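# Insert yellow cells into remote per polarity marks

## Task

Seat the yellow cells in the remote's two channels with the polarity the compartment markings show, and push each one fully in. With the remote as it lies at the start, the right-hand channel (robot's view) gets its yellow end pointing away from the robot, and the left-hand channel gets its yellow end pointing toward the robot. At the end the remote must still lie on the mat with its back up, the silver cells must still be on the mat, and the cover must still be off and lying label up on the mat. Anything already correct at the start must still be correct at the end.

## Robot and tools

Robot: two 6-joint arms, left_arm and right_arm, each ending in a parallel two-finger gripper with a wrist camera (cam_left_wrist, cam_right_wrist, both 672x504 fisheye). Joint order per arm: waist, shoulder, elbow, wrist pitch, wrist yaw, wrist roll, then the gripper opening.

Frame: the scene frame has its origin at table-top height, midway between the two nominal arm bases. +x points out over the table, +z up, and left_arm sits on the +y side (arm names do not match image sides). Calibrated bases: left_arm near (+0.005, +0.291, 0) m, right_arm near (+0.054, -0.371, 0) m, both almost unrotated. Reported gripper positions (metres) and quaternions (wxyz) are in this frame and may be a few cm off, more at long reach. The reported position is the point between the finger pads, about 1 cm short of the fingertips; fingers point along the gripper's +z and open along its y.

One row = 14 plain numbers, always both arms: left waist, shoulder, elbow, wrist pitch, wrist yaw, wrist roll, left opening, then the same seven for right_arm. Joint values are absolute target angles in radians (not offsets). Stated ranges per arm: waist -2.618 to 3.054, shoulder 0.000 to 3.142, elbow 0.000 to 3.142, wrist pitch -1.571 to 1.571, wrist yaw -1.571 to 1.571, wrist roll -2.094 to 2.094. Real stops may differ by up to 0.059 rad; a target beyond that margin (and beyond the current angle) gets the call refused. Opening is a scale from -1 (shut) to +1 (fully open, pads 0.094 m apart).

Tools:
- execute_actions(actions, cameras): actions is an empty list (just read state, with images by default) or a list holding one item. An action is {"rows": [up to 15 rows], "steps": n}, each row held for one 1/30 s step, the last row repeated to fill the steps (default 15, minimum 5). A wait is {"steps": n} with n up to 300, counted from the previous result. The result is read 5 steps before the action ends; those steps play out afterwards.
- move(target, speed, blend, grip_force, cameras): target is one 14-number row or a list of up to 15 rows, all absolute joint angles; joints travel together so grippers trace curves. speed (rad/s, 0.01 to 12.57, default 0.5) caps the joint with the longest travel; one value or one per target. blend (rad) rounds corners at intermediate targets; 0 stops at each. grip_force: newtons per finger pad, 10 to 50, one value or one per arm; it persists, and lower forces close slowly (about 4 s at 40, 16 s at 10 from fully open). Whole move is capped at 10 s; min 0.5 s. The added "move:" line reports done, off_target (resting more than 0.035 rad away), moving, held or fault, and limits=held if steps were withheld. Done does not prove contact or no contact.
- wait(seconds 0 to 10, cameras): lets time pass; arms keep heading to the last target.
- zoom_image(camera, region [x0,y0,x1,y1] pixels, at most 504x504): closer look at the latest image of a wrist camera.
- read_manual(section): licence texts only.
- finished_scene(scene): ends the scene (1 or 2) irreversibly; the result tells the next task.
cameras: list of names, ["all"], or []; an unknown name invalidates the call.

Results: Joint positions (rad, plus pad gap in m) and Joint velocities per arm ("within noise" when still), joint torques (N m, positive toward larger angle, include gravity, noisy; first three wrap at ±28), grip_measured (same scale as the opening command, may read a bit wide when empty or narrower than a squeezed part), grip_effort_nm (gripper motor effort, negative = closing; not pad force). "joint sent to its limit" means a joint was driven to its stop; "joint command not followed" means the clearance check altered targets. Motor temperatures appear when they change 5 °C or more; MOTOR HOT at 75 °C, fault fold at 90 °C, collapse at 100 °C.

Heat builds from holding loads, long stretches, or pushing into something.

Avoid: dropping or releasing moving parts, anything leaving the table, hitting the table or heavy items fast, arms pressing on each other or a gripper closing on the other's fingers, strain on camera cables, and faults. Approach contacts slowly: speed and how far a target lies past contact set the force. Close gently on delicate parts; to release, command an opening clearly above grip_measured. Loose objects may occasionally get nudged by outside pushes.

Each tool is called by a JSON object that holds its "api" and its "payload", one argument or row to a line.

## Session

{"api": "execute_actions", "payload": {
  "actions": []
}}

Scene clock: 0.00 s of 4760.00 s.
left_arm: end_effector_position=(+0.2496, +0.3294, +0.2402) grip_measured=+1.000 grip_effort_nm=n/a end_effector_quat_wxyz=(+0.444, +0.041, +0.883, +0.146) | right_arm: end_effector_position=(+0.4098, -0.2967, +0.2571) grip_measured=+1.000 grip_effort_nm=n/a end_effector_quat_wxyz=(+0.594, -0.032, +0.791, +0.141)
Joint positions: left_arm=[-0.047 0.667 0.838 -0.789 -0.237 0.198 0.094] | right_arm=[0.099 0.964 0.667 0.037 -0.129 0.159 0.094]
Joint velocities: within noise
Joint torques (N m): no reading
Motor temperatures (°C): left_arm=[25 25 32 26 23 23 28] | right_arm=[27 23 29 27 24 25 23]
Heat: left arm: 32 °C; right arm: 29 °C.

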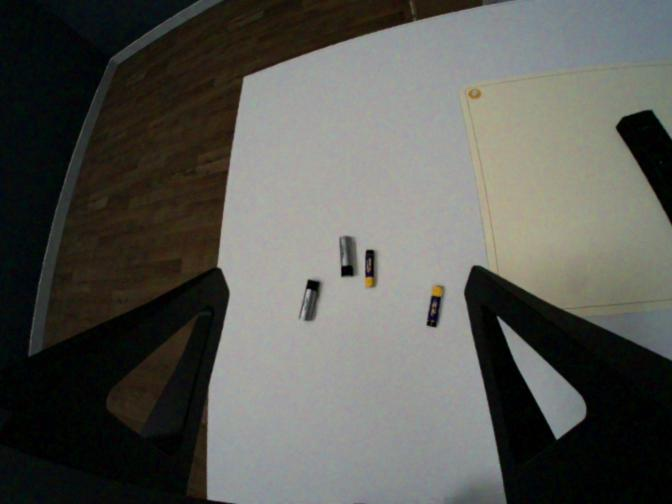

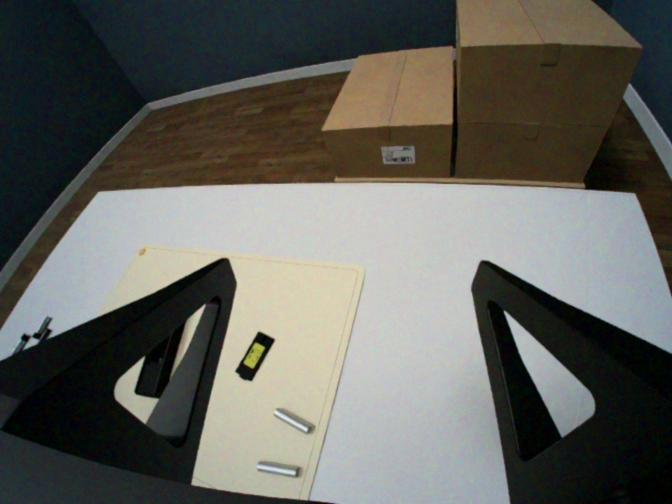

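{"api": "move", "payload": {
  "target": [-0.61,1.6875,1.3946,-0.617,0,0,1,0.099,0.964,0.667,0.037,-0.129,0.159,1],
  "speed": 1.0,
  "cameras": ["all"]
}}

{"api": "zoom_image", "payload": {
  "camera": "cam_left_wrist",
  "region": [210, 120, 470, 380]
}}

Scene clock: 3.07 s of 4760.00 s.
left_arm: end_effector_position=(+0.3805, +0.0473, +0.1605) grip_measured=+1.000 grip_effort_nm=0.00 end_effector_quat_wxyz=(+0.299, +0.275, +0.910, -0.082) | right_arm: end_effector_position=(+0.4098, -0.2967, +0.2571) grip_measured=+1.000 grip_effort_nm=-0.01 end_effector_quat_wxyz=(+0.594, -0.032, +0.791, +0.141)
Joint positions: left_arm=[-0.611 1.679 1.367 -0.629 -0.012 0.008 0.094] | right_arm=[0.099 0.964 0.667 0.037 -0.129 0.159 0.094]
Joint torques (N m): left_arm=[-0.03 -7.57 11.36 1.57 0.13 -0.07] | right_arm=[0.06 -2.24 7.5 2.19 -0.02 0.04]
Heat: left arm: 33 °C; right arm: 30 °C.
Kept back: nothing.
move: done
camera_calibration:
cam_left_wrist: T_world_to_cam=[[-0.555093, -0.829503, -0.0616159, 0.262014], [-0.831521, 0.555268, 0.0158227, 0.303114], [0.0210883, 0.0600179, -0.997975, 0.251417], [0, 0, 0, 1]] pos_world=[0.392186, 0.0339427, 0.262256]

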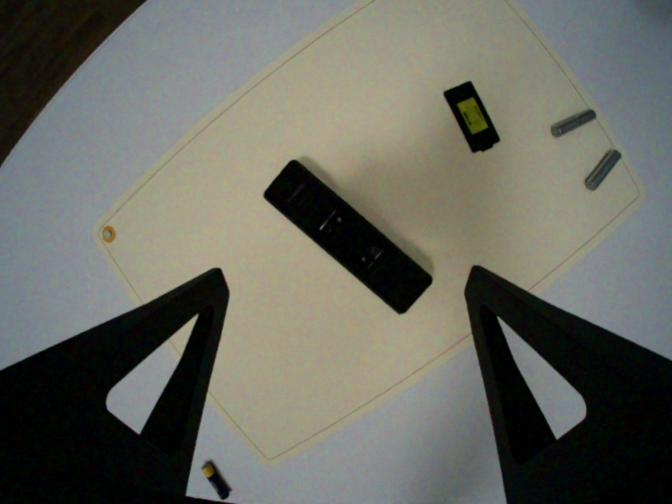

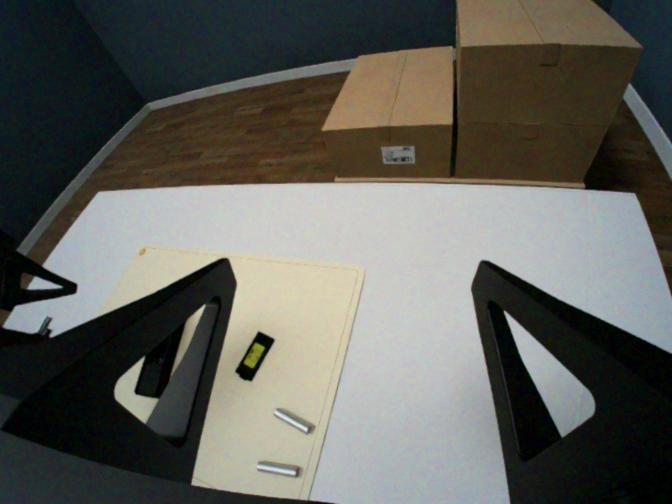

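Scaled by 1.938 from the camera's 672x504 image, which has a finer 960x720 frame.

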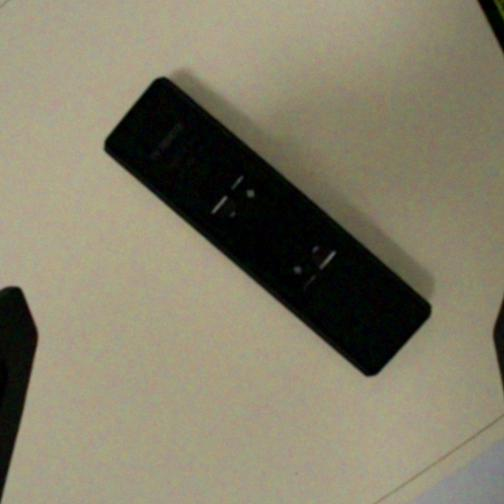

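{"api": "move", "payload": {
  "target": [-0.61,1.7575,1.1292,-0.2817,0,0,1,0.099,0.964,0.667,0.037,-0.129,0.159,1],
  "speed": 1.0,
  "cameras": ["cam_left_wrist"]
}}

{"api": "zoom_image", "payload": {
  "camera": "cam_left_wrist",
  "region": [280, 170, 420, 310]
}}

Scene clock: 4.80 s of 4760.00 s.
left_arm: end_effector_position=(+0.3853, +0.0440, +0.0854) grip_measured=+1.000 grip_effort_nm=0.00 end_effector_quat_wxyz=(+0.308, +0.273, +0.907, -0.085) | right_arm: end_effector_position=(+0.4098, -0.2967, +0.2571) grip_measured=+1.000 grip_effort_nm=-0.01 end_effector_quat_wxyz=(+0.594, -0.032, +0.791, +0.141)
Joint positions: left_arm=[-0.611 1.751 1.131 -0.3 -0.011 0.008 0.094] | right_arm=[0.099 0.964 0.667 0.037 -0.129 0.159 0.094]
Joint torques (N m): left_arm=[0.02 -8.09 7.94 1.65 0.11 -0.07] | right_arm=[0.06 -2.25 7.49 2.19 -0.02 0.04]
Heat: left arm: 33 °C; right arm: 30 °C.
Kept back: nothing.
move: done
camera_calibration:
cam_left_wrist: T_world_to_cam=[[-0.553696, -0.830484, -0.0609703, 0.256828], [-0.831828, 0.555005, -0.00560912, 0.312074], [0.0384971, 0.047611, -0.998124, 0.170374], [0, 0, 0, 1]] pos_world=[0.395238, 0.0319771, 0.187464]
Images, in order (width x height): cam_left_wrist 672x504.

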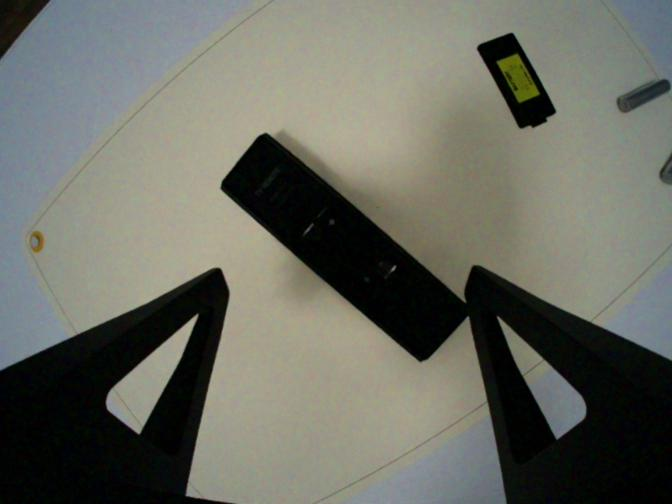

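Scaled by 3.600 from the camera's 672x504 image, which has a finer 960x720 frame.

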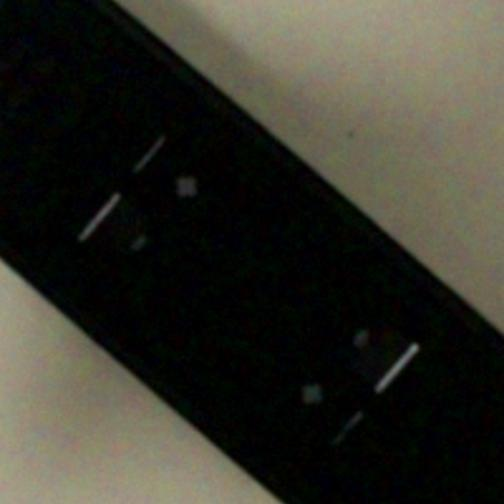

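{"api": "move", "payload": {
  "target": [0.006,1.5757,1.128,-1.1231,0,0,1,0.099,0.964,0.667,0.037,-0.129,0.159,1],
  "speed": 1.0,
  "cameras": ["cam_left_wrist"]
}}

{"api": "zoom_image", "payload": {
  "camera": "cam_left_wrist",
  "region": [220, 140, 472, 392]
}}

Scene clock: 7.53 s of 4760.00 s.
left_arm: end_effector_position=(+0.2745, +0.3010, +0.0746) grip_measured=+1.000 grip_effort_nm=0.00 end_effector_quat_wxyz=(-0.007, -0.013, +1.000, +0.002) | right_arm: end_effector_position=(+0.4098, -0.2967, +0.2571) grip_measured=+1.000 grip_effort_nm=-0.01 end_effector_quat_wxyz=(+0.594, -0.032, +0.791, +0.141)
Joint positions: left_arm=[0.003 1.6 1.131 -1.115 -0.004 0.006 0.094] | right_arm=[0.099 0.964 0.667 0.037 -0.129 0.159 0.094]
Joint torques (N m): left_arm=[0.31 -8.64 6.82 0.19 0.05 -0.06] | right_arm=[0.05 -2.25 7.5 2.19 -0.02 0.04]
Heat: left arm: 33 °C; right arm: 31 °C.
Kept back: nothing.
move: done
camera_calibration:
cam_left_wrist: T_world_to_cam=[[-0.00859457, -0.999266, -0.0373343, 0.307649], [-0.790521, -0.0160746, 0.612224, 0.19166], [-0.612375, 0.0347753, -0.789802, 0.3186], [0, 0, 0, 1]] pos_world=[0.349258, 0.299425, 0.145778]
Images, in order (width x height): cam_left_wrist 672x504.

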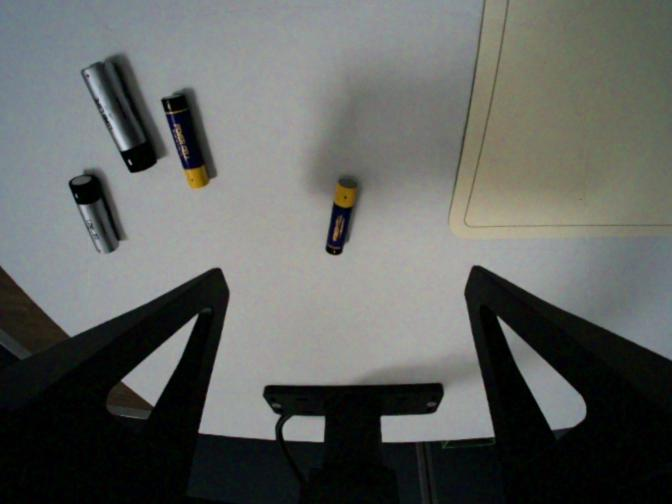

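Scaled by 2.000 from the camera's 672x504 image, which has a finer 960x720 frame.

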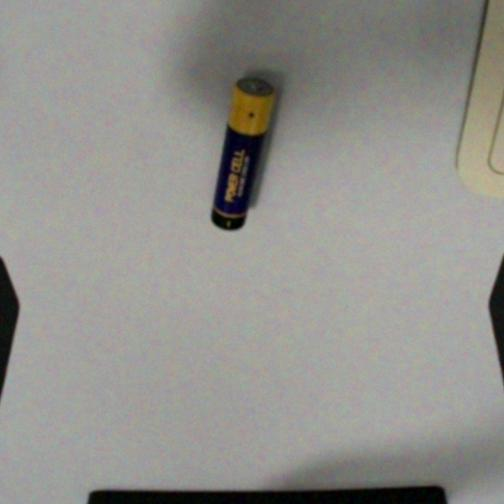

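{"api": "move", "payload": {
  "target": [0.018,1.594,0.958,-0.907,0,0.18,1,0.099,0.964,0.667,0.037,-0.129,0.159,1],
  "speed": 0.6,
  "cameras": ["cam_left_wrist"]
}}

{"api": "zoom_image", "payload": {
  "camera": "cam_left_wrist",
  "region": [220, 140, 472, 392]
}}

Scene clock: 11.43 s of 4760.00 s.
left_arm: end_effector_position=(+0.2689, +0.3028, +0.0354) grip_measured=+1.000 grip_effort_nm=0.00 end_effector_quat_wxyz=(+0.007, +0.066, +0.998, +0.003) | right_arm: end_effector_position=(+0.4098, -0.2967, +0.2571) grip_measured=+1.000 grip_effort_nm=-0.01 end_effector_quat_wxyz=(+0.594, -0.032, +0.791, +0.141)
Joint positions: left_arm=[0.011 1.6 0.966 -0.922 -0.004 0.172 0.094] | right_arm=[0.099 0.964 0.667 0.037 -0.129 0.159 0.094]
Joint torques (N m): left_arm=[0.55 -6.58 6.09 0.49 0.04 0.11] | right_arm=[0.06 -2.25 7.5 2.19 -0.02 0.04]
Motor temperatures (°C): left_arm=[25 25 33 27 23 23 28] | right_arm=[27 23 31 32 24 25 23]
Heat: left arm: 33 °C; right arm: 32 °C.
Kept back: nothing.
move: done
camera_calibration:
cam_left_wrist: T_world_to_cam=[[-0.165304, -0.985391, -0.0409753, 0.346021], [-0.799863, 0.109643, 0.590082, 0.176493], [-0.576969, 0.130317, -0.806303, 0.246308], [0, 0, 0, 1]] pos_world=[0.340481, 0.289517, 0.108631]
Images, in order (width x height): cam_left_wrist 672x504.

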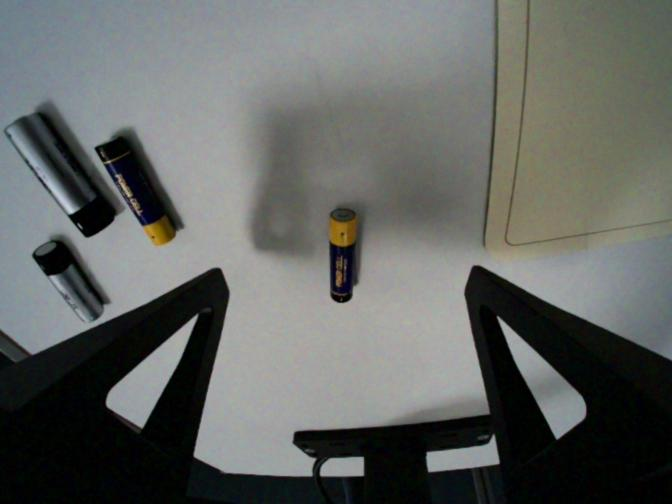

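Scaled by 2.000 from the camera's 672x504 image, which has a finer 960x720 frame.

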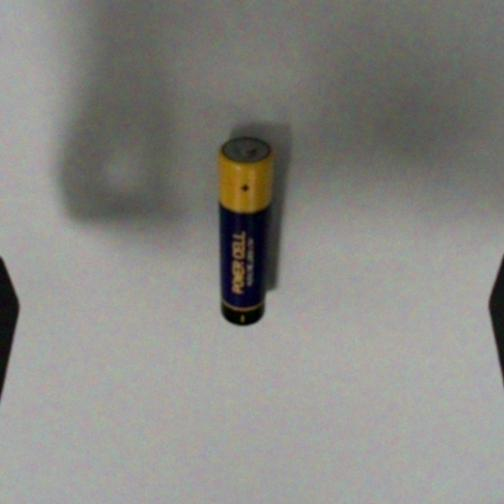

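{"api": "move", "payload": {
  "target": [0.028,1.615,0.883,-0.811,0,0.19,1,0.099,0.964,0.667,0.037,-0.129,0.159,1],
  "speed": 0.2,
  "cameras": ["cam_left_wrist"]
}}

{"api": "zoom_image", "payload": {
  "camera": "cam_left_wrist",
  "region": [200, 150, 492, 442]
}}

Scene clock: 12.93 s of 4760.00 s.
left_arm: end_effector_position=(+0.2667, +0.3054, +0.0187) grip_measured=+1.000 grip_effort_nm=-0.01 end_effector_quat_wxyz=(+0.018, +0.066, +0.998, +0.004) | right_arm: end_effector_position=(+0.4098, -0.2967, +0.2571) grip_measured=+1.000 grip_effort_nm=-0.01 end_effector_quat_wxyz=(+0.594, -0.032, +0.791, +0.141)
Joint positions: left_arm=[0.021 1.6 0.893 -0.827 -0.004 0.182 0.094] | right_arm=[0.099 0.964 0.667 0.037 -0.129 0.159 0.094]
Joint torques (N m): left_arm=[0.55 -4.57 5.74 0.53 0.06 0.09] | right_arm=[0.06 -2.25 7.5 2.19 -0.02 0.04]
Heat: left arm: 33 °C; right arm: 32 °C.
Kept back: nothing.
move: done
camera_calibration:
cam_left_wrist: T_world_to_cam=[[-0.164707, -0.985275, -0.0458723, 0.347349], [-0.812839, 0.109243, 0.572153, 0.18826], [-0.558717, 0.131524, -0.818863, 0.226231], [0, 0, 0, 1]] pos_world=[0.336635, 0.291914, 0.0934726]
Images, in order (width x height): cam_left_wrist 672x504.

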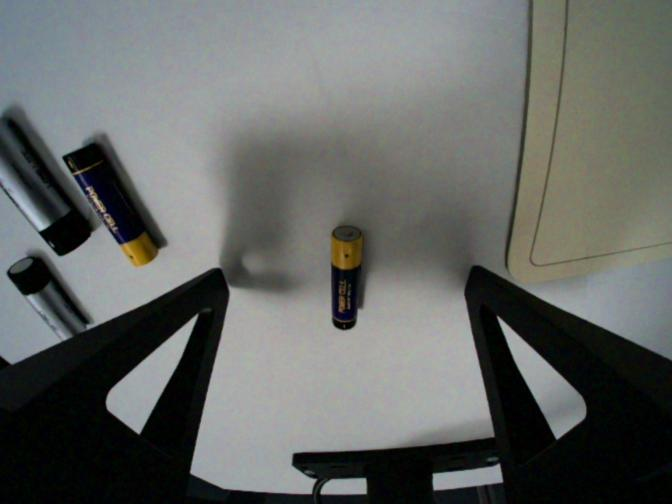

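Scaled by 1.726 from the camera's 672x504 image, which has a finer 960x720 frame.

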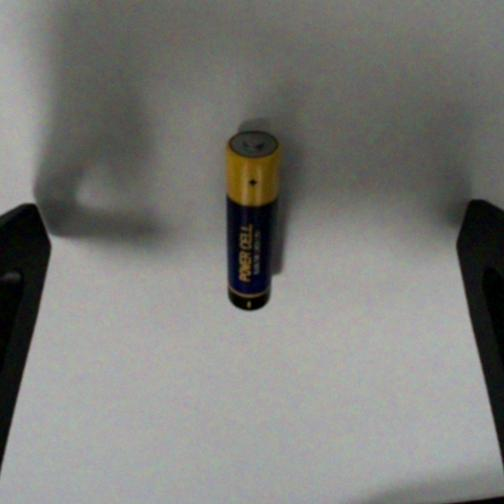

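{"api": "move", "payload": {
  "target": [0.028,1.632,0.883,-0.811,0,0.19,1,0.099,0.964,0.667,0.037,-0.129,0.159,1],
  "speed": 0.2
}}

Scene clock: 13.87 s of 4760.00 s.
left_arm: end_effector_position=(+0.2658, +0.3055, +0.0162) grip_measured=+1.000 grip_effort_nm=-0.01 end_effector_quat_wxyz=(+0.013, +0.066, +0.998, +0.004) | right_arm: end_effector_position=(+0.4098, -0.2967, +0.2571) grip_measured=+1.000 grip_effort_nm=-0.01 end_effector_quat_wxyz=(+0.594, -0.032, +0.791, +0.141)
Joint positions: left_arm=[0.021 1.61 0.893 -0.826 -0.005 0.183 0.094] | right_arm=[0.099 0.964 0.667 0.037 -0.129 0.159 0.094]
Joint torques (N m): left_arm=[0.57 -4.07 5.59 0.5 0.08 0.09] | right_arm=[0.06 -2.25 7.5 2.19 -0.02 0.04]
Heat: left arm: 33 °C; right arm: 32 °C.
Kept back: nothing.
move: done

{"api": "move", "payload": {
  "target": [0.028,1.642,0.883,-0.811,0,0.19,1,0.099,0.964,0.667,0.037,-0.129,0.159,1],
  "speed": 0.2
}}

{"api": "move", "payload": {
  "target": [0.028,1.642,0.883,-0.811,0,0.19,-0.8,0.099,0.964,0.667,0.037,-0.129,0.159,1],
  "grip_force": [25,50],
  "cameras": ["cam_left_wrist"]
}}

{"api": "zoom_image", "payload": {
  "camera": "cam_left_wrist",
  "region": [200, 150, 492, 442]
}}

Scene clock: 14.80 s of 4760.00 s.
left_arm: end_effector_position=(+0.2657, +0.3055, +0.0158) grip_measured=+1.000 grip_effort_nm=0.00 end_effector_quat_wxyz=(+0.013, +0.066, +0.998, +0.004) | right_arm: end_effector_position=(+0.4098, -0.2967, +0.2571) grip_measured=+1.000 grip_effort_nm=-0.01 end_effector_quat_wxyz=(+0.594, -0.032, +0.791, +0.141)
Joint positions: left_arm=[0.021 1.612 0.893 -0.826 -0.005 0.183 0.094] | right_arm=[0.099 0.964 0.667 0.037 -0.129 0.159 0.094]
Joint torques (N m): left_arm=[0.59 -3.32 5.53 0.5 0.08 0.11] | right_arm=[0.06 -2.25 7.5 2.19 -0.02 0.04]
Heat: left arm: 33 °C; right arm: 33 °C.
Kept back: nothing.
move: done

Scene clock: 19.80 s of 4760.00 s.
left_arm: end_effector_position=(+0.2661, +0.3062, +0.0157) grip_measured=-0.362 grip_effort_nm=-0.16 end_effector_quat_wxyz=(+0.013, +0.066, +0.998, +0.006) | right_arm: end_effector_position=(+0.4098, -0.2967, +0.2571) grip_measured=+1.000 grip_effort_nm=-0.01 end_effector_quat_wxyz=(+0.594, -0.032, +0.791, +0.141)
Joint positions: left_arm=[0.021 1.612 0.893 -0.824 -0.009 0.183 0.03] | right_arm=[0.099 0.964 0.667 0.037 -0.129 0.159 0.094]
Joint velocities: left_arm=[0.002 -0.002 -0.002 0.007 0.007 0.007 -0.013] | right_arm=[within noise]
Joint torques (N m): left_arm=[0.51 -3.41 5.71 0.48 0.11 0.09] | right_arm=[0.06 -2.25 7.5 2.19 -0.01 0.04]
Heat: left arm: 33 °C; right arm: 34 °C.
Kept back: nothing.
grip_force (N): 25, 50
move: moving (left_arm; no rest 5 s after the path's end)
camera_calibration:
cam_left_wrist: T_world_to_cam=[[-0.165413, -0.98506, -0.047915, 0.348123], [-0.806993, 0.107263, 0.580739, 0.188181], [-0.566923, 0.134729, -0.812679, 0.224389], [0, 0, 0, 1]] pos_world=[0.336656, 0.292505, 0.0897529]
Images, in order (width x height): cam_left_wrist 672x504.

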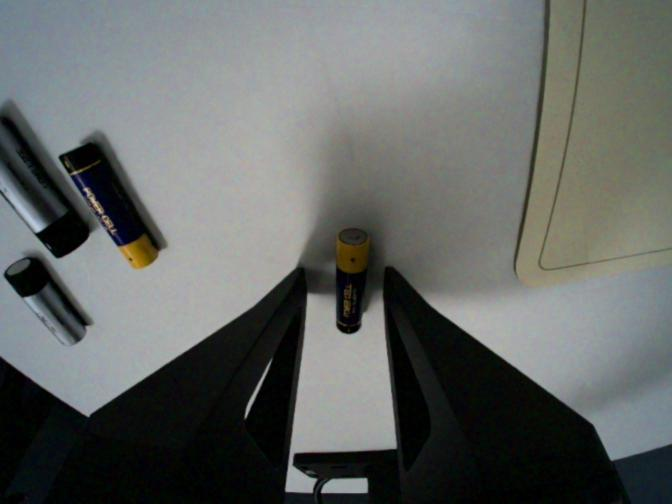

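Scaled by 1.726 from the camera's 672x504 image, which has a finer 960x720 frame.

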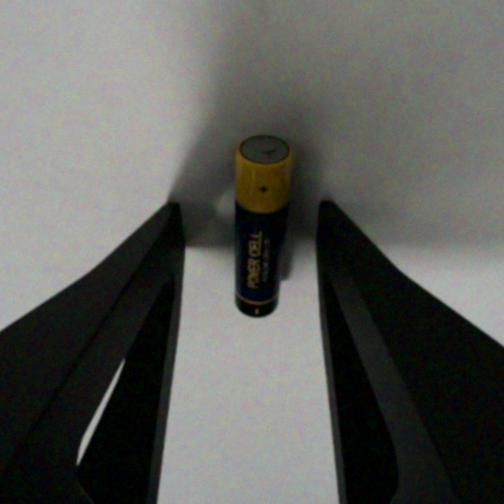

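{"api": "move", "payload": {
  "target": [0.028,1.626,0.883,-0.811,0,0.19,-0.8,0.099,0.964,0.667,0.037,-0.129,0.159,1],
  "cameras": ["cam_left_wrist"]
}}

{"api": "zoom_image", "payload": {
  "camera": "cam_left_wrist",
  "region": [250, 180, 450, 380]
}}

Scene clock: 22.20 s of 4760.00 s.
left_arm: end_effector_position=(+0.2661, +0.3062, +0.0157) grip_measured=-0.775 grip_effort_nm=-0.56 end_effector_quat_wxyz=(+0.013, +0.066, +0.998, +0.006) | right_arm: end_effector_position=(+0.4098, -0.2967, +0.2571) grip_measured=+1.000 grip_effort_nm=-0.01 end_effector_quat_wxyz=(+0.594, -0.032, +0.791, +0.141)
Joint positions: left_arm=[0.021 1.612 0.893 -0.824 -0.009 0.183 0.011] | right_arm=[0.099 0.964 0.667 0.037 -0.129 0.159 0.094]
Joint torques (N m): left_arm=[0.49 -4.79 5.57 0.48 0.09 0.08] | right_arm=[0.06 -2.25 7.5 2.19 -0.02 0.04]
Heat: left arm: 33 °C; right arm: 34 °C.
Kept back: nothing.
grip_force (N): 25, 50
move: done
camera_calibration:
cam_left_wrist: T_world_to_cam=[[-0.165413, -0.98506, -0.047915, 0.348123], [-0.806993, 0.107263, 0.580739, 0.188181], [-0.566923, 0.134729, -0.812679, 0.224389], [0, 0, 0, 1]] pos_world=[0.336656, 0.292505, 0.0897529]
Images, in order (width x height): cam_left_wrist 672x504.

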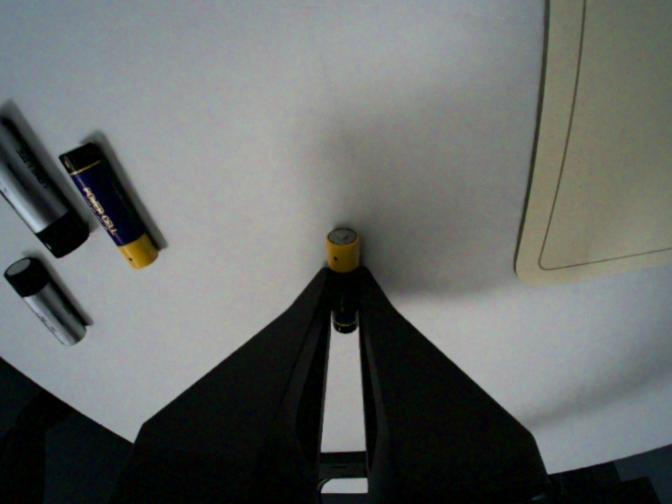

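Scaled by 2.520 from the camera's 672x504 image, which has a finer 960x720 frame.

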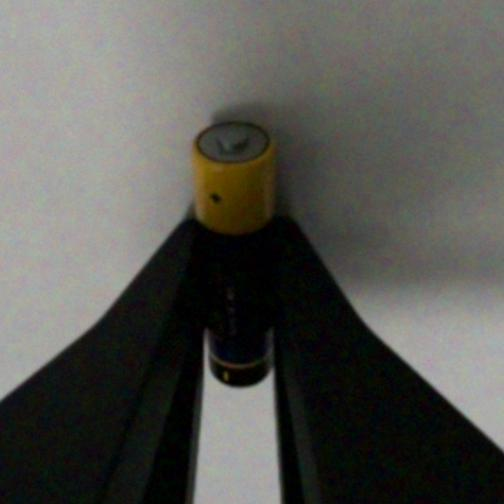

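{"api": "move", "payload": {
  "target": [
    [0.028,1.626,0.883,-0.811,0,0.19,-0.5,0.099,0.964,0.667,0.037,-0.129,0.159,1],
    [0.028,1.572,0.883,-0.811,0,0.19,-0.5,0.099,0.964,0.667,0.037,-0.129,0.159,1]
  ],
  "speed": 0.2,
  "cameras": ["cam_left_wrist"]
}}

{"api": "zoom_image", "payload": {
  "camera": "cam_left_wrist",
  "region": [250, 180, 450, 380]
}}

Scene clock: 24.10 s of 4760.00 s.
left_arm: end_effector_position=(+0.2677, +0.3063, +0.0196) grip_measured=-0.503 grip_effort_nm=0.16 end_effector_quat_wxyz=(+0.021, +0.067, +0.998, +0.007) | right_arm: end_effector_position=(+0.4098, -0.2967, +0.2571) grip_measured=+1.000 grip_effort_nm=-0.01 end_effector_quat_wxyz=(+0.594, -0.032, +0.791, +0.141)
Joint positions: left_arm=[0.021 1.596 0.893 -0.824 -0.009 0.183 0.023] | right_arm=[0.099 0.964 0.667 0.037 -0.129 0.159 0.094]
Joint torques (N m): left_arm=[0.53 -8.35 5.64 0.53 0.11 0.11] | right_arm=[0.05 -2.25 7.5 2.19 -0.02 0.04]
Heat: left arm: 33 °C; right arm: 35 °C.
Kept back: nothing.
grip_force (N): 25, 50
move: done
camera_calibration:
cam_left_wrist: T_world_to_cam=[[-0.165004, -0.98496, -0.0512657, 0.348584], [-0.816144, 0.107169, 0.567823, 0.190031], [-0.553789, 0.135533, -0.821552, 0.224837], [0, 0, 0, 1]] pos_world=[0.337123, 0.292503, 0.0946821]
Images, in order (width x height): cam_left_wrist 672x504.

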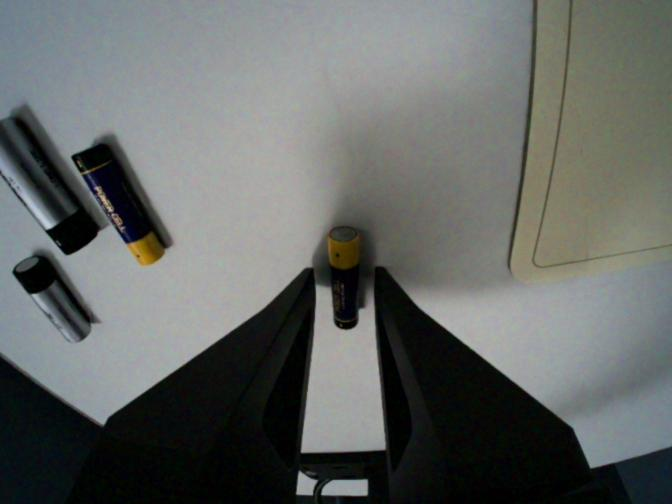

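Scaled by 2.520 from the camera's 672x504 image, which has a finer 960x720 frame.

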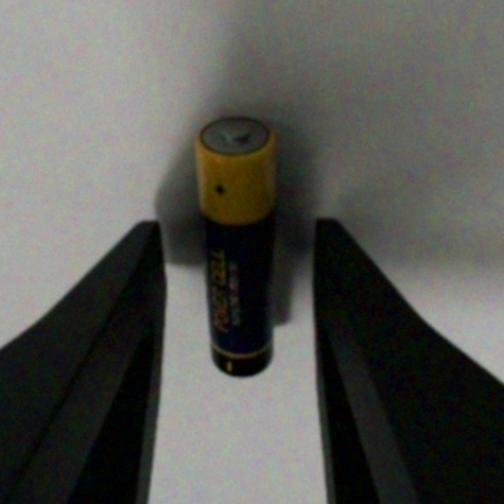

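{"api": "move", "payload": {
  "target": [0.028,1.572,0.883,-0.811,0,0.19,-0.85,0.099,0.964,0.667,0.037,-0.129,0.159,1],
  "grip_force": [30,50],
  "cameras": ["cam_left_wrist"]
}}

{"api": "zoom_image", "payload": {
  "camera": "cam_left_wrist",
  "region": [250, 180, 450, 380]
}}

Scene clock: 25.37 s of 4760.00 s.
left_arm: end_effector_position=(+0.2677, +0.3063, +0.0196) grip_measured=-0.782 grip_effort_nm=-0.62 end_effector_quat_wxyz=(+0.021, +0.067, +0.998, +0.007) | right_arm: end_effector_position=(+0.4098, -0.2967, +0.2571) grip_measured=+1.000 grip_effort_nm=-0.01 end_effector_quat_wxyz=(+0.594, -0.032, +0.791, +0.141)
Joint positions: left_arm=[0.021 1.596 0.893 -0.824 -0.009 0.183 0.01] | right_arm=[0.099 0.964 0.667 0.037 -0.129 0.159 0.094]
Joint torques (N m): left_arm=[0.53 -8.13 5.75 0.51 0.1 0.08] | right_arm=[0.06 -2.25 7.5 2.19 -0.02 0.04]
Heat: left arm: 33 °C; right arm: 35 °C.
Kept back: nothing.
grip_force (N): 30, 50
move: done
camera_calibration:
cam_left_wrist: T_world_to_cam=[[-0.165004, -0.98496, -0.0512657, 0.348584], [-0.816144, 0.107169, 0.567823, 0.190031], [-0.553789, 0.135533, -0.821552, 0.224837], [0, 0, 0, 1]] pos_world=[0.337123, 0.292503, 0.0946821]
Images, in order (width x height): cam_left_wrist 672x504.

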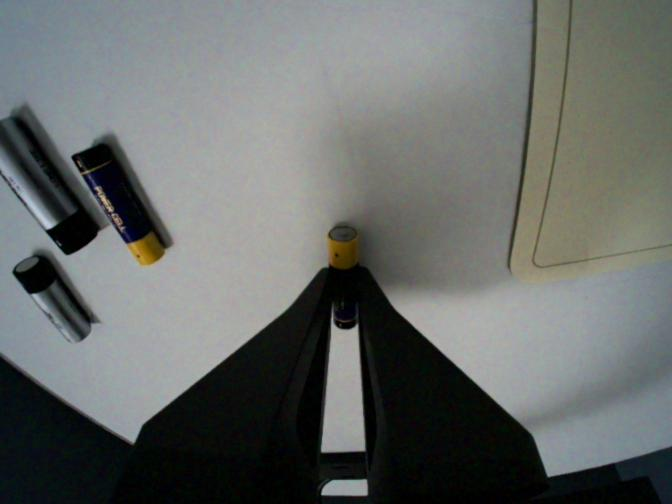

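Scaled by 2.520 from the camera's 672x504 image, which has a finer 960x720 frame.

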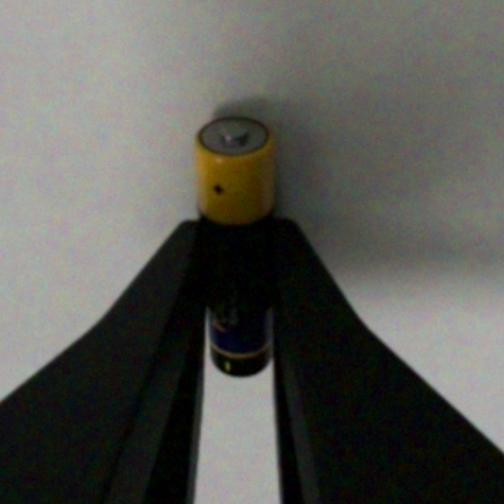

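{"api": "move", "payload": {
  "target": [
    [0.0,1.62,1.05,-0.95,0,0.15,-0.85,0.099,0.964,0.667,0.037,-0.129,0.159,1],
    [-0.619,2.43,2.3195,-1.4089,-0.038,-0.851,-0.85,0.099,0.964,0.667,0.037,-0.129,0.159,1]
  ],
  "speed": 0.7,
  "blend": 0.05,
  "cameras": ["cam_left_wrist"]
}}

{"api": "zoom_image", "payload": {
  "camera": "cam_left_wrist",
  "region": [270, 170, 430, 330]
}}

Scene clock: 29.53 s of 4760.00 s.
left_arm: end_effector_position=(+0.4061, +0.0251, +0.0796) grip_measured=-0.783 grip_effort_nm=-0.65 end_effector_quat_wxyz=(+0.032, -0.123, +0.992, -0.012) | right_arm: end_effector_position=(+0.4098, -0.2967, +0.2571) grip_measured=+1.000 grip_effort_nm=-0.01 end_effector_quat_wxyz=(+0.594, -0.032, +0.791, +0.141)
Joint positions: left_arm=[-0.624 2.402 2.293 -1.397 -0.023 -0.842 0.01] | right_arm=[0.099 0.964 0.667 0.037 -0.129 0.159 0.094]
Joint torques (N m): left_arm=[0.43 -11.04 10.07 0.28 -0.13 -0.09] | right_arm=[0.06 -2.25 7.5 2.19 -0.02 0.04]
Heat: left arm: 33 °C; right arm: 35 °C.
Kept back: nothing.
grip_force (N): 30, 50
move: done
camera_calibration:
cam_left_wrist: T_world_to_cam=[[0.212686, -0.977116, -0.00313835, -0.0598591], [-0.814575, -0.179078, 0.551724, 0.306913], [-0.53966, -0.114787, -0.834021, 0.39044], [0, 0, 0, 1]] pos_world=[0.47344, 0.0412897, 0.156116]
Images, in order (width x height): cam_left_wrist 672x504.

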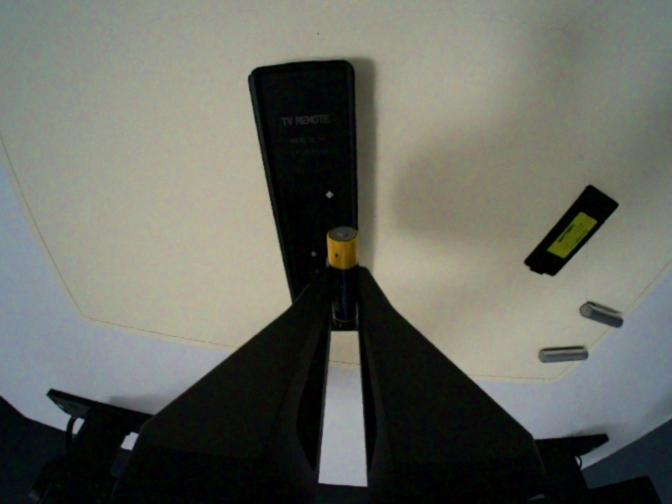

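Scaled by 3.150 from the camera's 672x504 image, which has a finer 960x720 frame.

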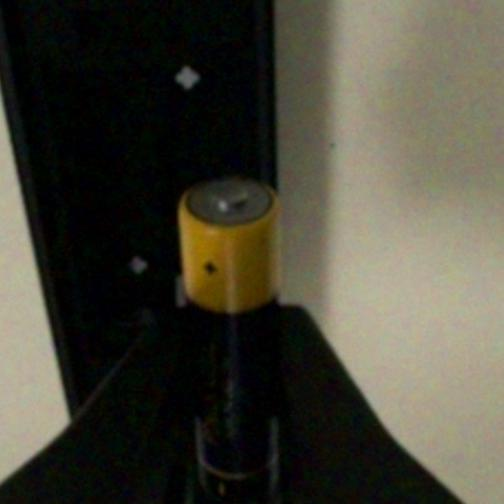

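{"api": "move", "payload": {
  "target": [-0.612,2.437,2.172,-1.293,-0.05,-0.866,-0.85,0.099,0.964,0.667,0.037,-0.129,0.159,1],
  "speed": 0.3,
  "cameras": ["cam_left_wrist"]
}}

{"api": "zoom_image", "payload": {
  "camera": "cam_left_wrist",
  "region": [270, 170, 430, 330]
}}

Scene clock: 31.93 s of 4760.00 s.
left_arm: end_effector_position=(+0.4056, +0.0305, +0.0465) grip_measured=-0.783 grip_effort_nm=-0.65 end_effector_quat_wxyz=(+0.025, -0.133, +0.991, +0.001) | right_arm: end_effector_position=(+0.4098, -0.2967, +0.2571) grip_measured=+1.000 grip_effort_nm=-0.01 end_effector_quat_wxyz=(+0.594, -0.032, +0.791, +0.141)
Joint positions: left_arm=[-0.62 2.412 2.181 -1.305 -0.034 -0.858 0.01] | right_arm=[0.099 0.964 0.667 0.037 -0.129 0.159 0.094]
Joint torques (N m): left_arm=[0.62 -11.34 6.48 0.46 -0.19 -0.08] | right_arm=[0.06 -2.25 7.5 2.19 -0.02 0.04]
Heat: left arm: 34 °C; right arm: 36 °C.
Kept back: nothing.
grip_force (N): 30, 50
move: done
camera_calibration:
cam_left_wrist: T_world_to_cam=[[0.232204, -0.972166, -0.031233, -0.0613493], [-0.800504, -0.209245, 0.561614, 0.320392], [-0.552517, -0.105407, -0.82681, 0.367858], [0, 0, 0, 1]] pos_world=[0.473968, 0.0461734, 0.122296]
Images, in order (width x height): cam_left_wrist 672x504.

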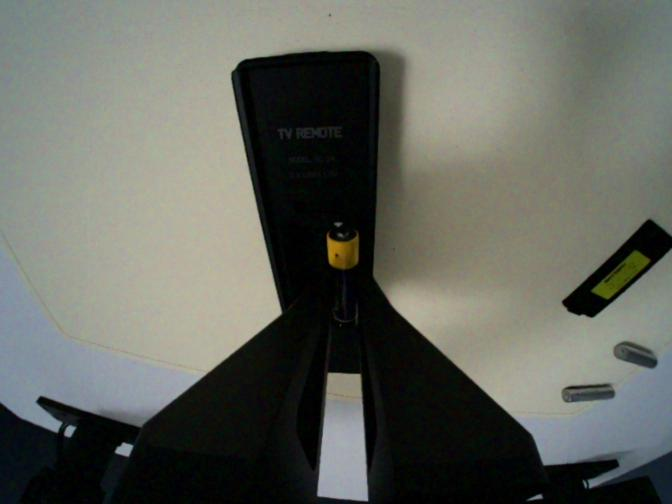

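Scaled by 3.150 from the camera's 672x504 image, which has a finer 960x720 frame.

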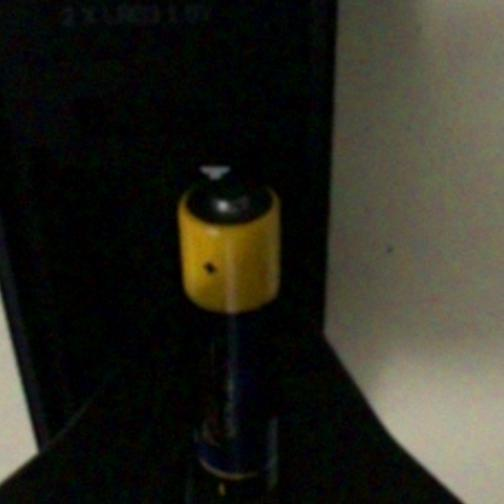

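{"api": "move", "payload": {
  "target": [-0.612,2.364,2.101,-1.246,-0.05,-0.866,-0.85,0.099,0.964,0.667,0.037,-0.129,0.159,1],
  "speed": 0.2,
  "cameras": ["cam_left_wrist"]
}}

{"api": "zoom_image", "payload": {
  "camera": "cam_left_wrist",
  "region": [270, 170, 430, 330]
}}

Scene clock: 34.07 s of 4760.00 s.
left_arm: end_effector_position=(+0.4039, +0.0319, +0.0402) grip_measured=-0.783 grip_effort_nm=-0.65 end_effector_quat_wxyz=(+0.027, -0.133, +0.991, +0.000) | right_arm: end_effector_position=(+0.4098, -0.2967, +0.2571) grip_measured=+1.000 grip_effort_nm=-0.01 end_effector_quat_wxyz=(+0.594, -0.032, +0.791, +0.141)
Joint positions: left_arm=[-0.62 2.393 2.121 -1.259 -0.036 -0.858 0.01] | right_arm=[0.099 0.964 0.667 0.037 -0.129 0.159 0.094]
Joint torques (N m): left_arm=[0.58 -16.14 5.46 0.51 -0.19 -0.07] | right_arm=[0.06 -2.25 7.49 2.19 -0.02 0.04]
Heat: left arm: 34 °C; right arm: 36 °C.
Kept back: nothing.
grip_force (N): 30, 50
move: done
camera_calibration:
cam_left_wrist: T_world_to_cam=[[0.232404, -0.972205, -0.0283774, -0.0599118], [-0.803448, -0.208342, 0.557732, 0.3242], [-0.548142, -0.106819, -0.829536, 0.360227], [0, 0, 0, 1]] pos_world=[0.471857, 0.047777, 0.116305]
Images, in order (width x height): cam_left_wrist 672x504.

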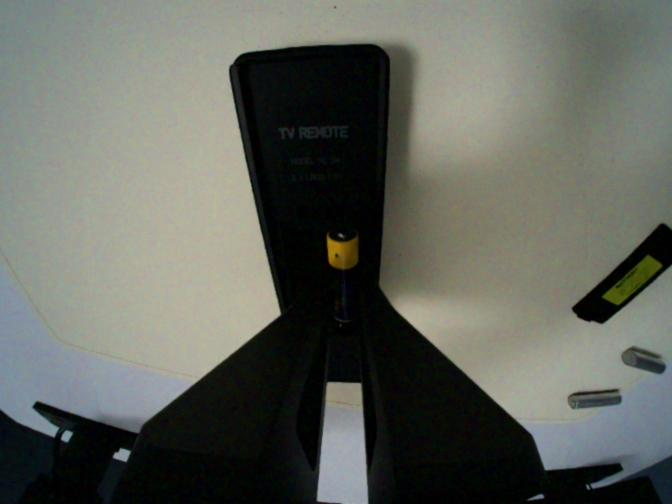

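Scaled by 3.150 from the camera's 672x504 image, which has a finer 960x720 frame.

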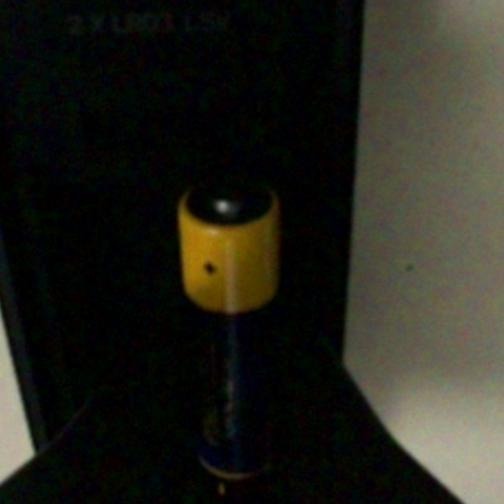

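{"api": "move", "payload": {
  "target": [-0.612,2.345,2.056,-1.220,-0.05,-0.866,-0.85,0.099,0.964,0.667,0.037,-0.129,0.159,1],
  "speed": 0.1,
  "cameras": ["cam_left_wrist"]
}}

{"api": "zoom_image", "payload": {
  "camera": "cam_left_wrist",
  "region": [270, 170, 430, 330]
}}

Scene clock: 35.20 s of 4760.00 s.
left_arm: end_effector_position=(+0.4037, +0.0321, +0.0400) grip_measured=-0.783 grip_effort_nm=-0.66 end_effector_quat_wxyz=(+0.033, -0.134, +0.990, -0.005) | right_arm: end_effector_position=(+0.4098, -0.2967, +0.2571) grip_measured=+1.000 grip_effort_nm=-0.01 end_effector_quat_wxyz=(+0.594, -0.032, +0.791, +0.141)
Joint positions: left_arm=[-0.62 2.369 2.079 -1.223 -0.036 -0.858 0.01] | right_arm=[0.099 0.964 0.667 0.037 -0.129 0.159 0.094]
Joint torques (N m): left_arm=[0.61 -15.65 5.35 0.45 -0.18 -0.09] | right_arm=[0.05 -2.25 7.49 2.19 -0.02 0.04]
Heat: left arm: 34 °C; right arm: 36 °C.
Kept back: nothing.
grip_force (N): 30, 50
move: done
camera_calibration:
cam_left_wrist: T_world_to_cam=[[0.233102, -0.97232, -0.0160175, -0.060579], [-0.811091, -0.203483, 0.548386, 0.32749], [-0.536466, -0.114838, -0.836072, 0.355814], [0, 0, 0, 1]] pos_world=[0.470627, 0.0485975, 0.116925]
Images, in order (width x height): cam_left_wrist 672x504.

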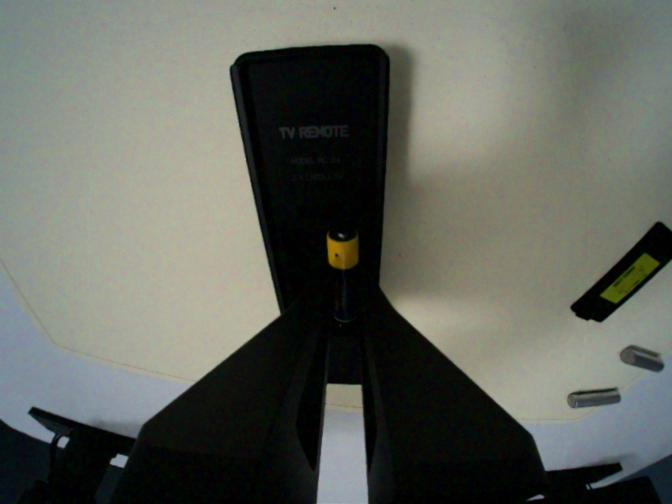

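Scaled by 3.150 from the camera's 672x504 image, which has a finer 960x720 frame.

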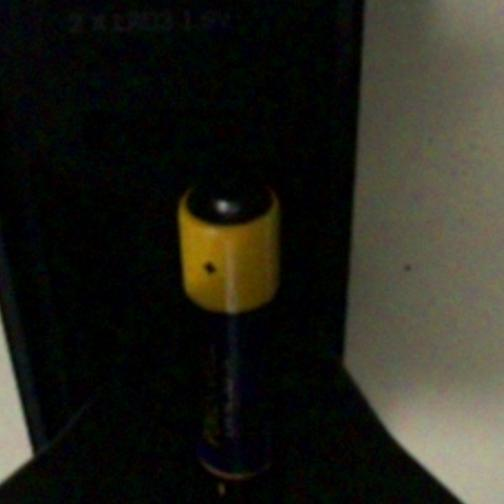

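{"api": "move", "payload": {
  "target": [-0.612,2.345,2.056,-1.247,-0.05,-0.866,-0.85,0.099,0.964,0.667,0.037,-0.129,0.159,1],
  "speed": 0.1,
  "cameras": ["cam_left_wrist"]
}}

{"api": "zoom_image", "payload": {
  "camera": "cam_left_wrist",
  "region": [270, 170, 430, 330]
}}

Scene clock: 36.13 s of 4760.00 s.
left_arm: end_effector_position=(+0.4035, +0.0322, +0.0399) grip_measured=-0.783 grip_effort_nm=-0.65 end_effector_quat_wxyz=(+0.033, -0.134, +0.990, -0.005) | right_arm: end_effector_position=(+0.4098, -0.2967, +0.2571) grip_measured=+1.000 grip_effort_nm=-0.01 end_effector_quat_wxyz=(+0.594, -0.032, +0.791, +0.141)
Joint positions: left_arm=[-0.62 2.369 2.078 -1.223 -0.036 -0.858 0.01] | right_arm=[0.099 0.964 0.667 0.037 -0.129 0.159 0.094]
Joint torques (N m): left_arm=[0.61 -15.58 5.38 0.17 -0.19 -0.07] | right_arm=[0.06 -2.26 7.5 2.19 -0.01 0.04]
Heat: left arm: 34 °C; right arm: 36 °C.
Kept back: nothing.
grip_force (N): 30, 50
move: done
camera_calibration:
cam_left_wrist: T_world_to_cam=[[0.233041, -0.972325, -0.0166174, -0.060364], [-0.810721, -0.203689, 0.548856, 0.327322], [-0.537051, -0.114434, -0.835752, 0.355823], [0, 0, 0, 1]] pos_world=[0.470529, 0.0486965, 0.116724]
Images, in order (width x height): cam_left_wrist 672x504.

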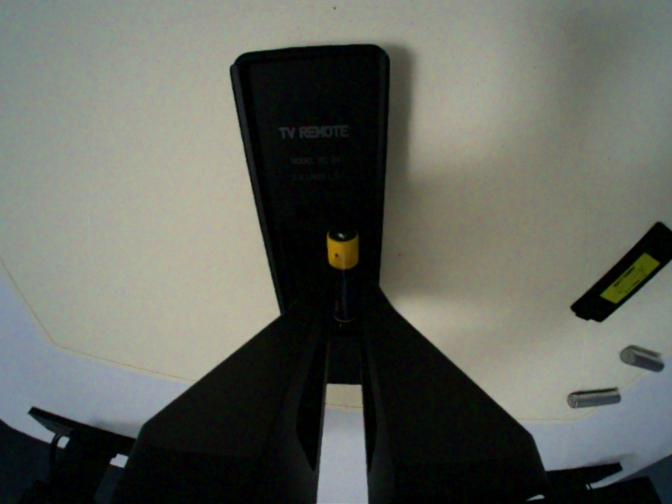

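Scaled by 3.150 from the camera's 672x504 image, which has a finer 960x720 frame.

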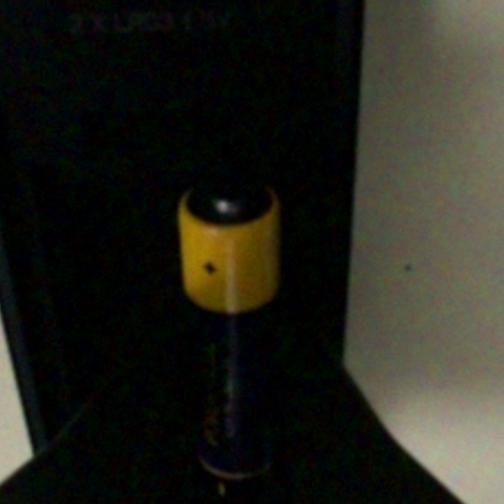

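{"api": "move", "payload": {
  "target": [-0.612,2.407,2.150,-1.294,-0.05,-0.866,-0.85,0.099,0.964,0.667,0.037,-0.129,0.159,1],
  "speed": 0.2,
  "cameras": ["cam_left_wrist"]
}}

{"api": "zoom_image", "payload": {
  "camera": "cam_left_wrist",
  "region": [270, 170, 430, 330]
}}

Scene clock: 37.60 s of 4760.00 s.
left_arm: end_effector_position=(+0.4009, +0.0340, +0.0482) grip_measured=-0.783 grip_effort_nm=-0.65 end_effector_quat_wxyz=(+0.026, -0.133, +0.991, +0.001) | right_arm: end_effector_position=(+0.4098, -0.2967, +0.2571) grip_measured=+1.000 grip_effort_nm=-0.01 end_effector_quat_wxyz=(+0.594, -0.032, +0.791, +0.141)
Joint positions: left_arm=[-0.62 2.377 2.126 -1.283 -0.036 -0.858 0.01] | right_arm=[0.099 0.964 0.667 0.037 -0.129 0.159 0.094]
Joint torques (N m): left_arm=[0.57 -10.65 9.83 0.25 -0.19 -0.08] | right_arm=[0.06 -2.25 7.5 2.19 -0.02 0.04]
Motor temperatures (°C): left_arm=[25 27 34 26 23 23 28] | right_arm=[27 23 34 37 24 25 23]
Heat: left arm: 34 °C; right arm: 37 °C.
Kept back: nothing.
grip_force (N): 30, 50
move: done
camera_calibration:
cam_left_wrist: T_world_to_cam=[[0.232707, -0.972048, -0.0311522, -0.0571005], [-0.801594, -0.209842, 0.559833, 0.316926], [-0.550722, -0.105305, -0.82802, 0.366301], [0, 0, 0, 1]] pos_world=[0.469063, 0.0495733, 0.1241]
Images, in order (width x height): cam_left_wrist 672x504.

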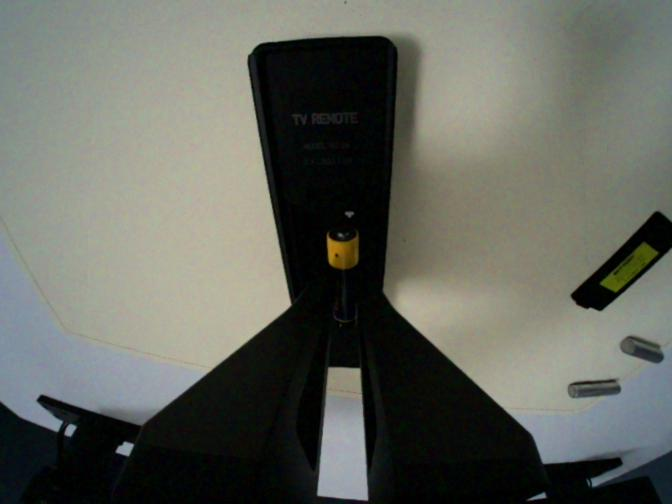

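Scaled by 3.150 from the camera's 672x504 image, which has a finer 960x720 frame.

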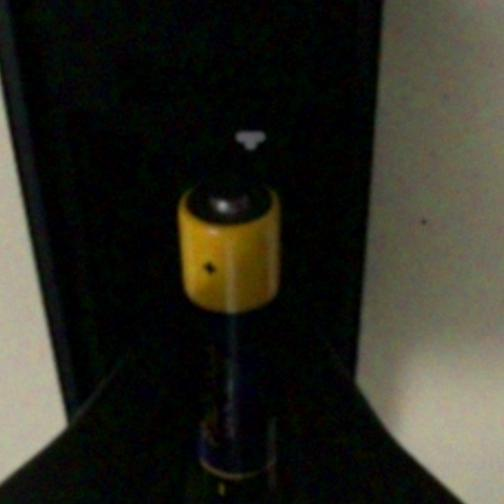

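{"api": "move", "payload": {
  "target": [-0.631,2.418,2.061,-1.213,-0.05,-0.866,-0.85,0.099,0.964,0.667,0.037,-0.129,0.159,1],
  "speed": 0.1,
  "cameras": ["cam_left_wrist"]
}}

{"api": "zoom_image", "payload": {
  "camera": "cam_left_wrist",
  "region": [270, 170, 430, 330]
}}

Scene clock: 40.03 s of 4760.00 s.
left_arm: end_effector_position=(+0.3988, +0.0332, +0.0333) grip_measured=-0.783 grip_effort_nm=-0.66 end_effector_quat_wxyz=(+0.022, -0.131, +0.991, +0.005) | right_arm: end_effector_position=(+0.4098, -0.2967, +0.2571) grip_measured=+1.000 grip_effort_nm=-0.01 end_effector_quat_wxyz=(+0.594, -0.032, +0.791, +0.141)
Joint positions: left_arm=[-0.624 2.387 2.083 -1.241 -0.037 -0.858 0.01] | right_arm=[0.099 0.964 0.667 0.037 -0.129 0.159 0.094]
Joint torques (N m): left_arm=[-0.61 -10.61 5.27 0.63 -0.17 -0.07] | right_arm=[0.06 -2.25 7.5 2.19 -0.01 0.04]
Heat: left arm: 34 °C; right arm: 37 °C.
Kept back: nothing.
grip_force (N): 30, 50
move: done
camera_calibration:
cam_left_wrist: T_world_to_cam=[[0.228398, -0.972776, -0.0392644, -0.0558017], [-0.798181, -0.210192, 0.564559, 0.321976], [-0.557442, -0.097604, -0.824458, 0.355088], [0, 0, 0, 1]] pos_world=[0.467681, 0.0480523, 0.10879]
Images, in order (width x height): cam_left_wrist 672x504.

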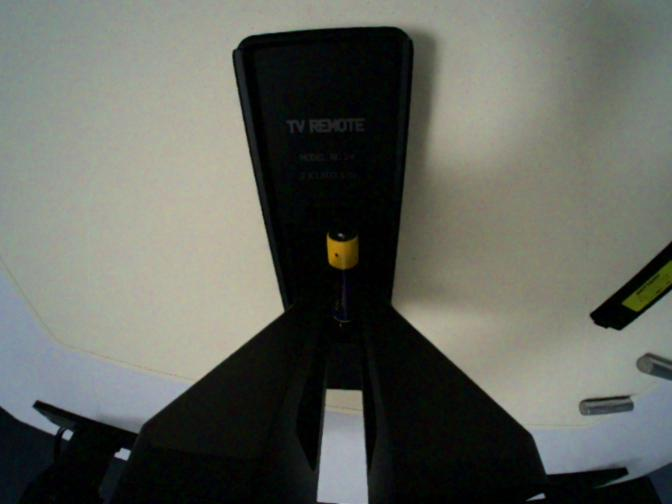

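Scaled by 3.150 from the camera's 672x504 image, which has a finer 960x720 frame.

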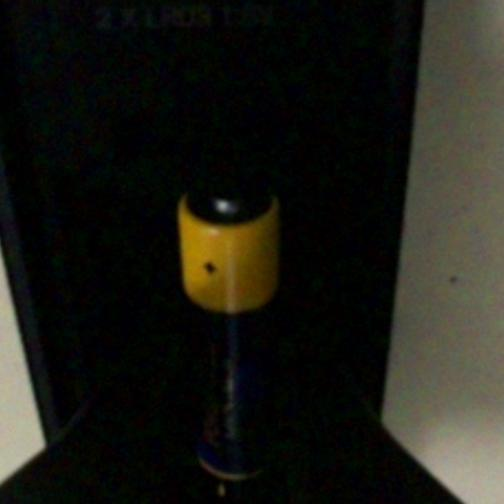

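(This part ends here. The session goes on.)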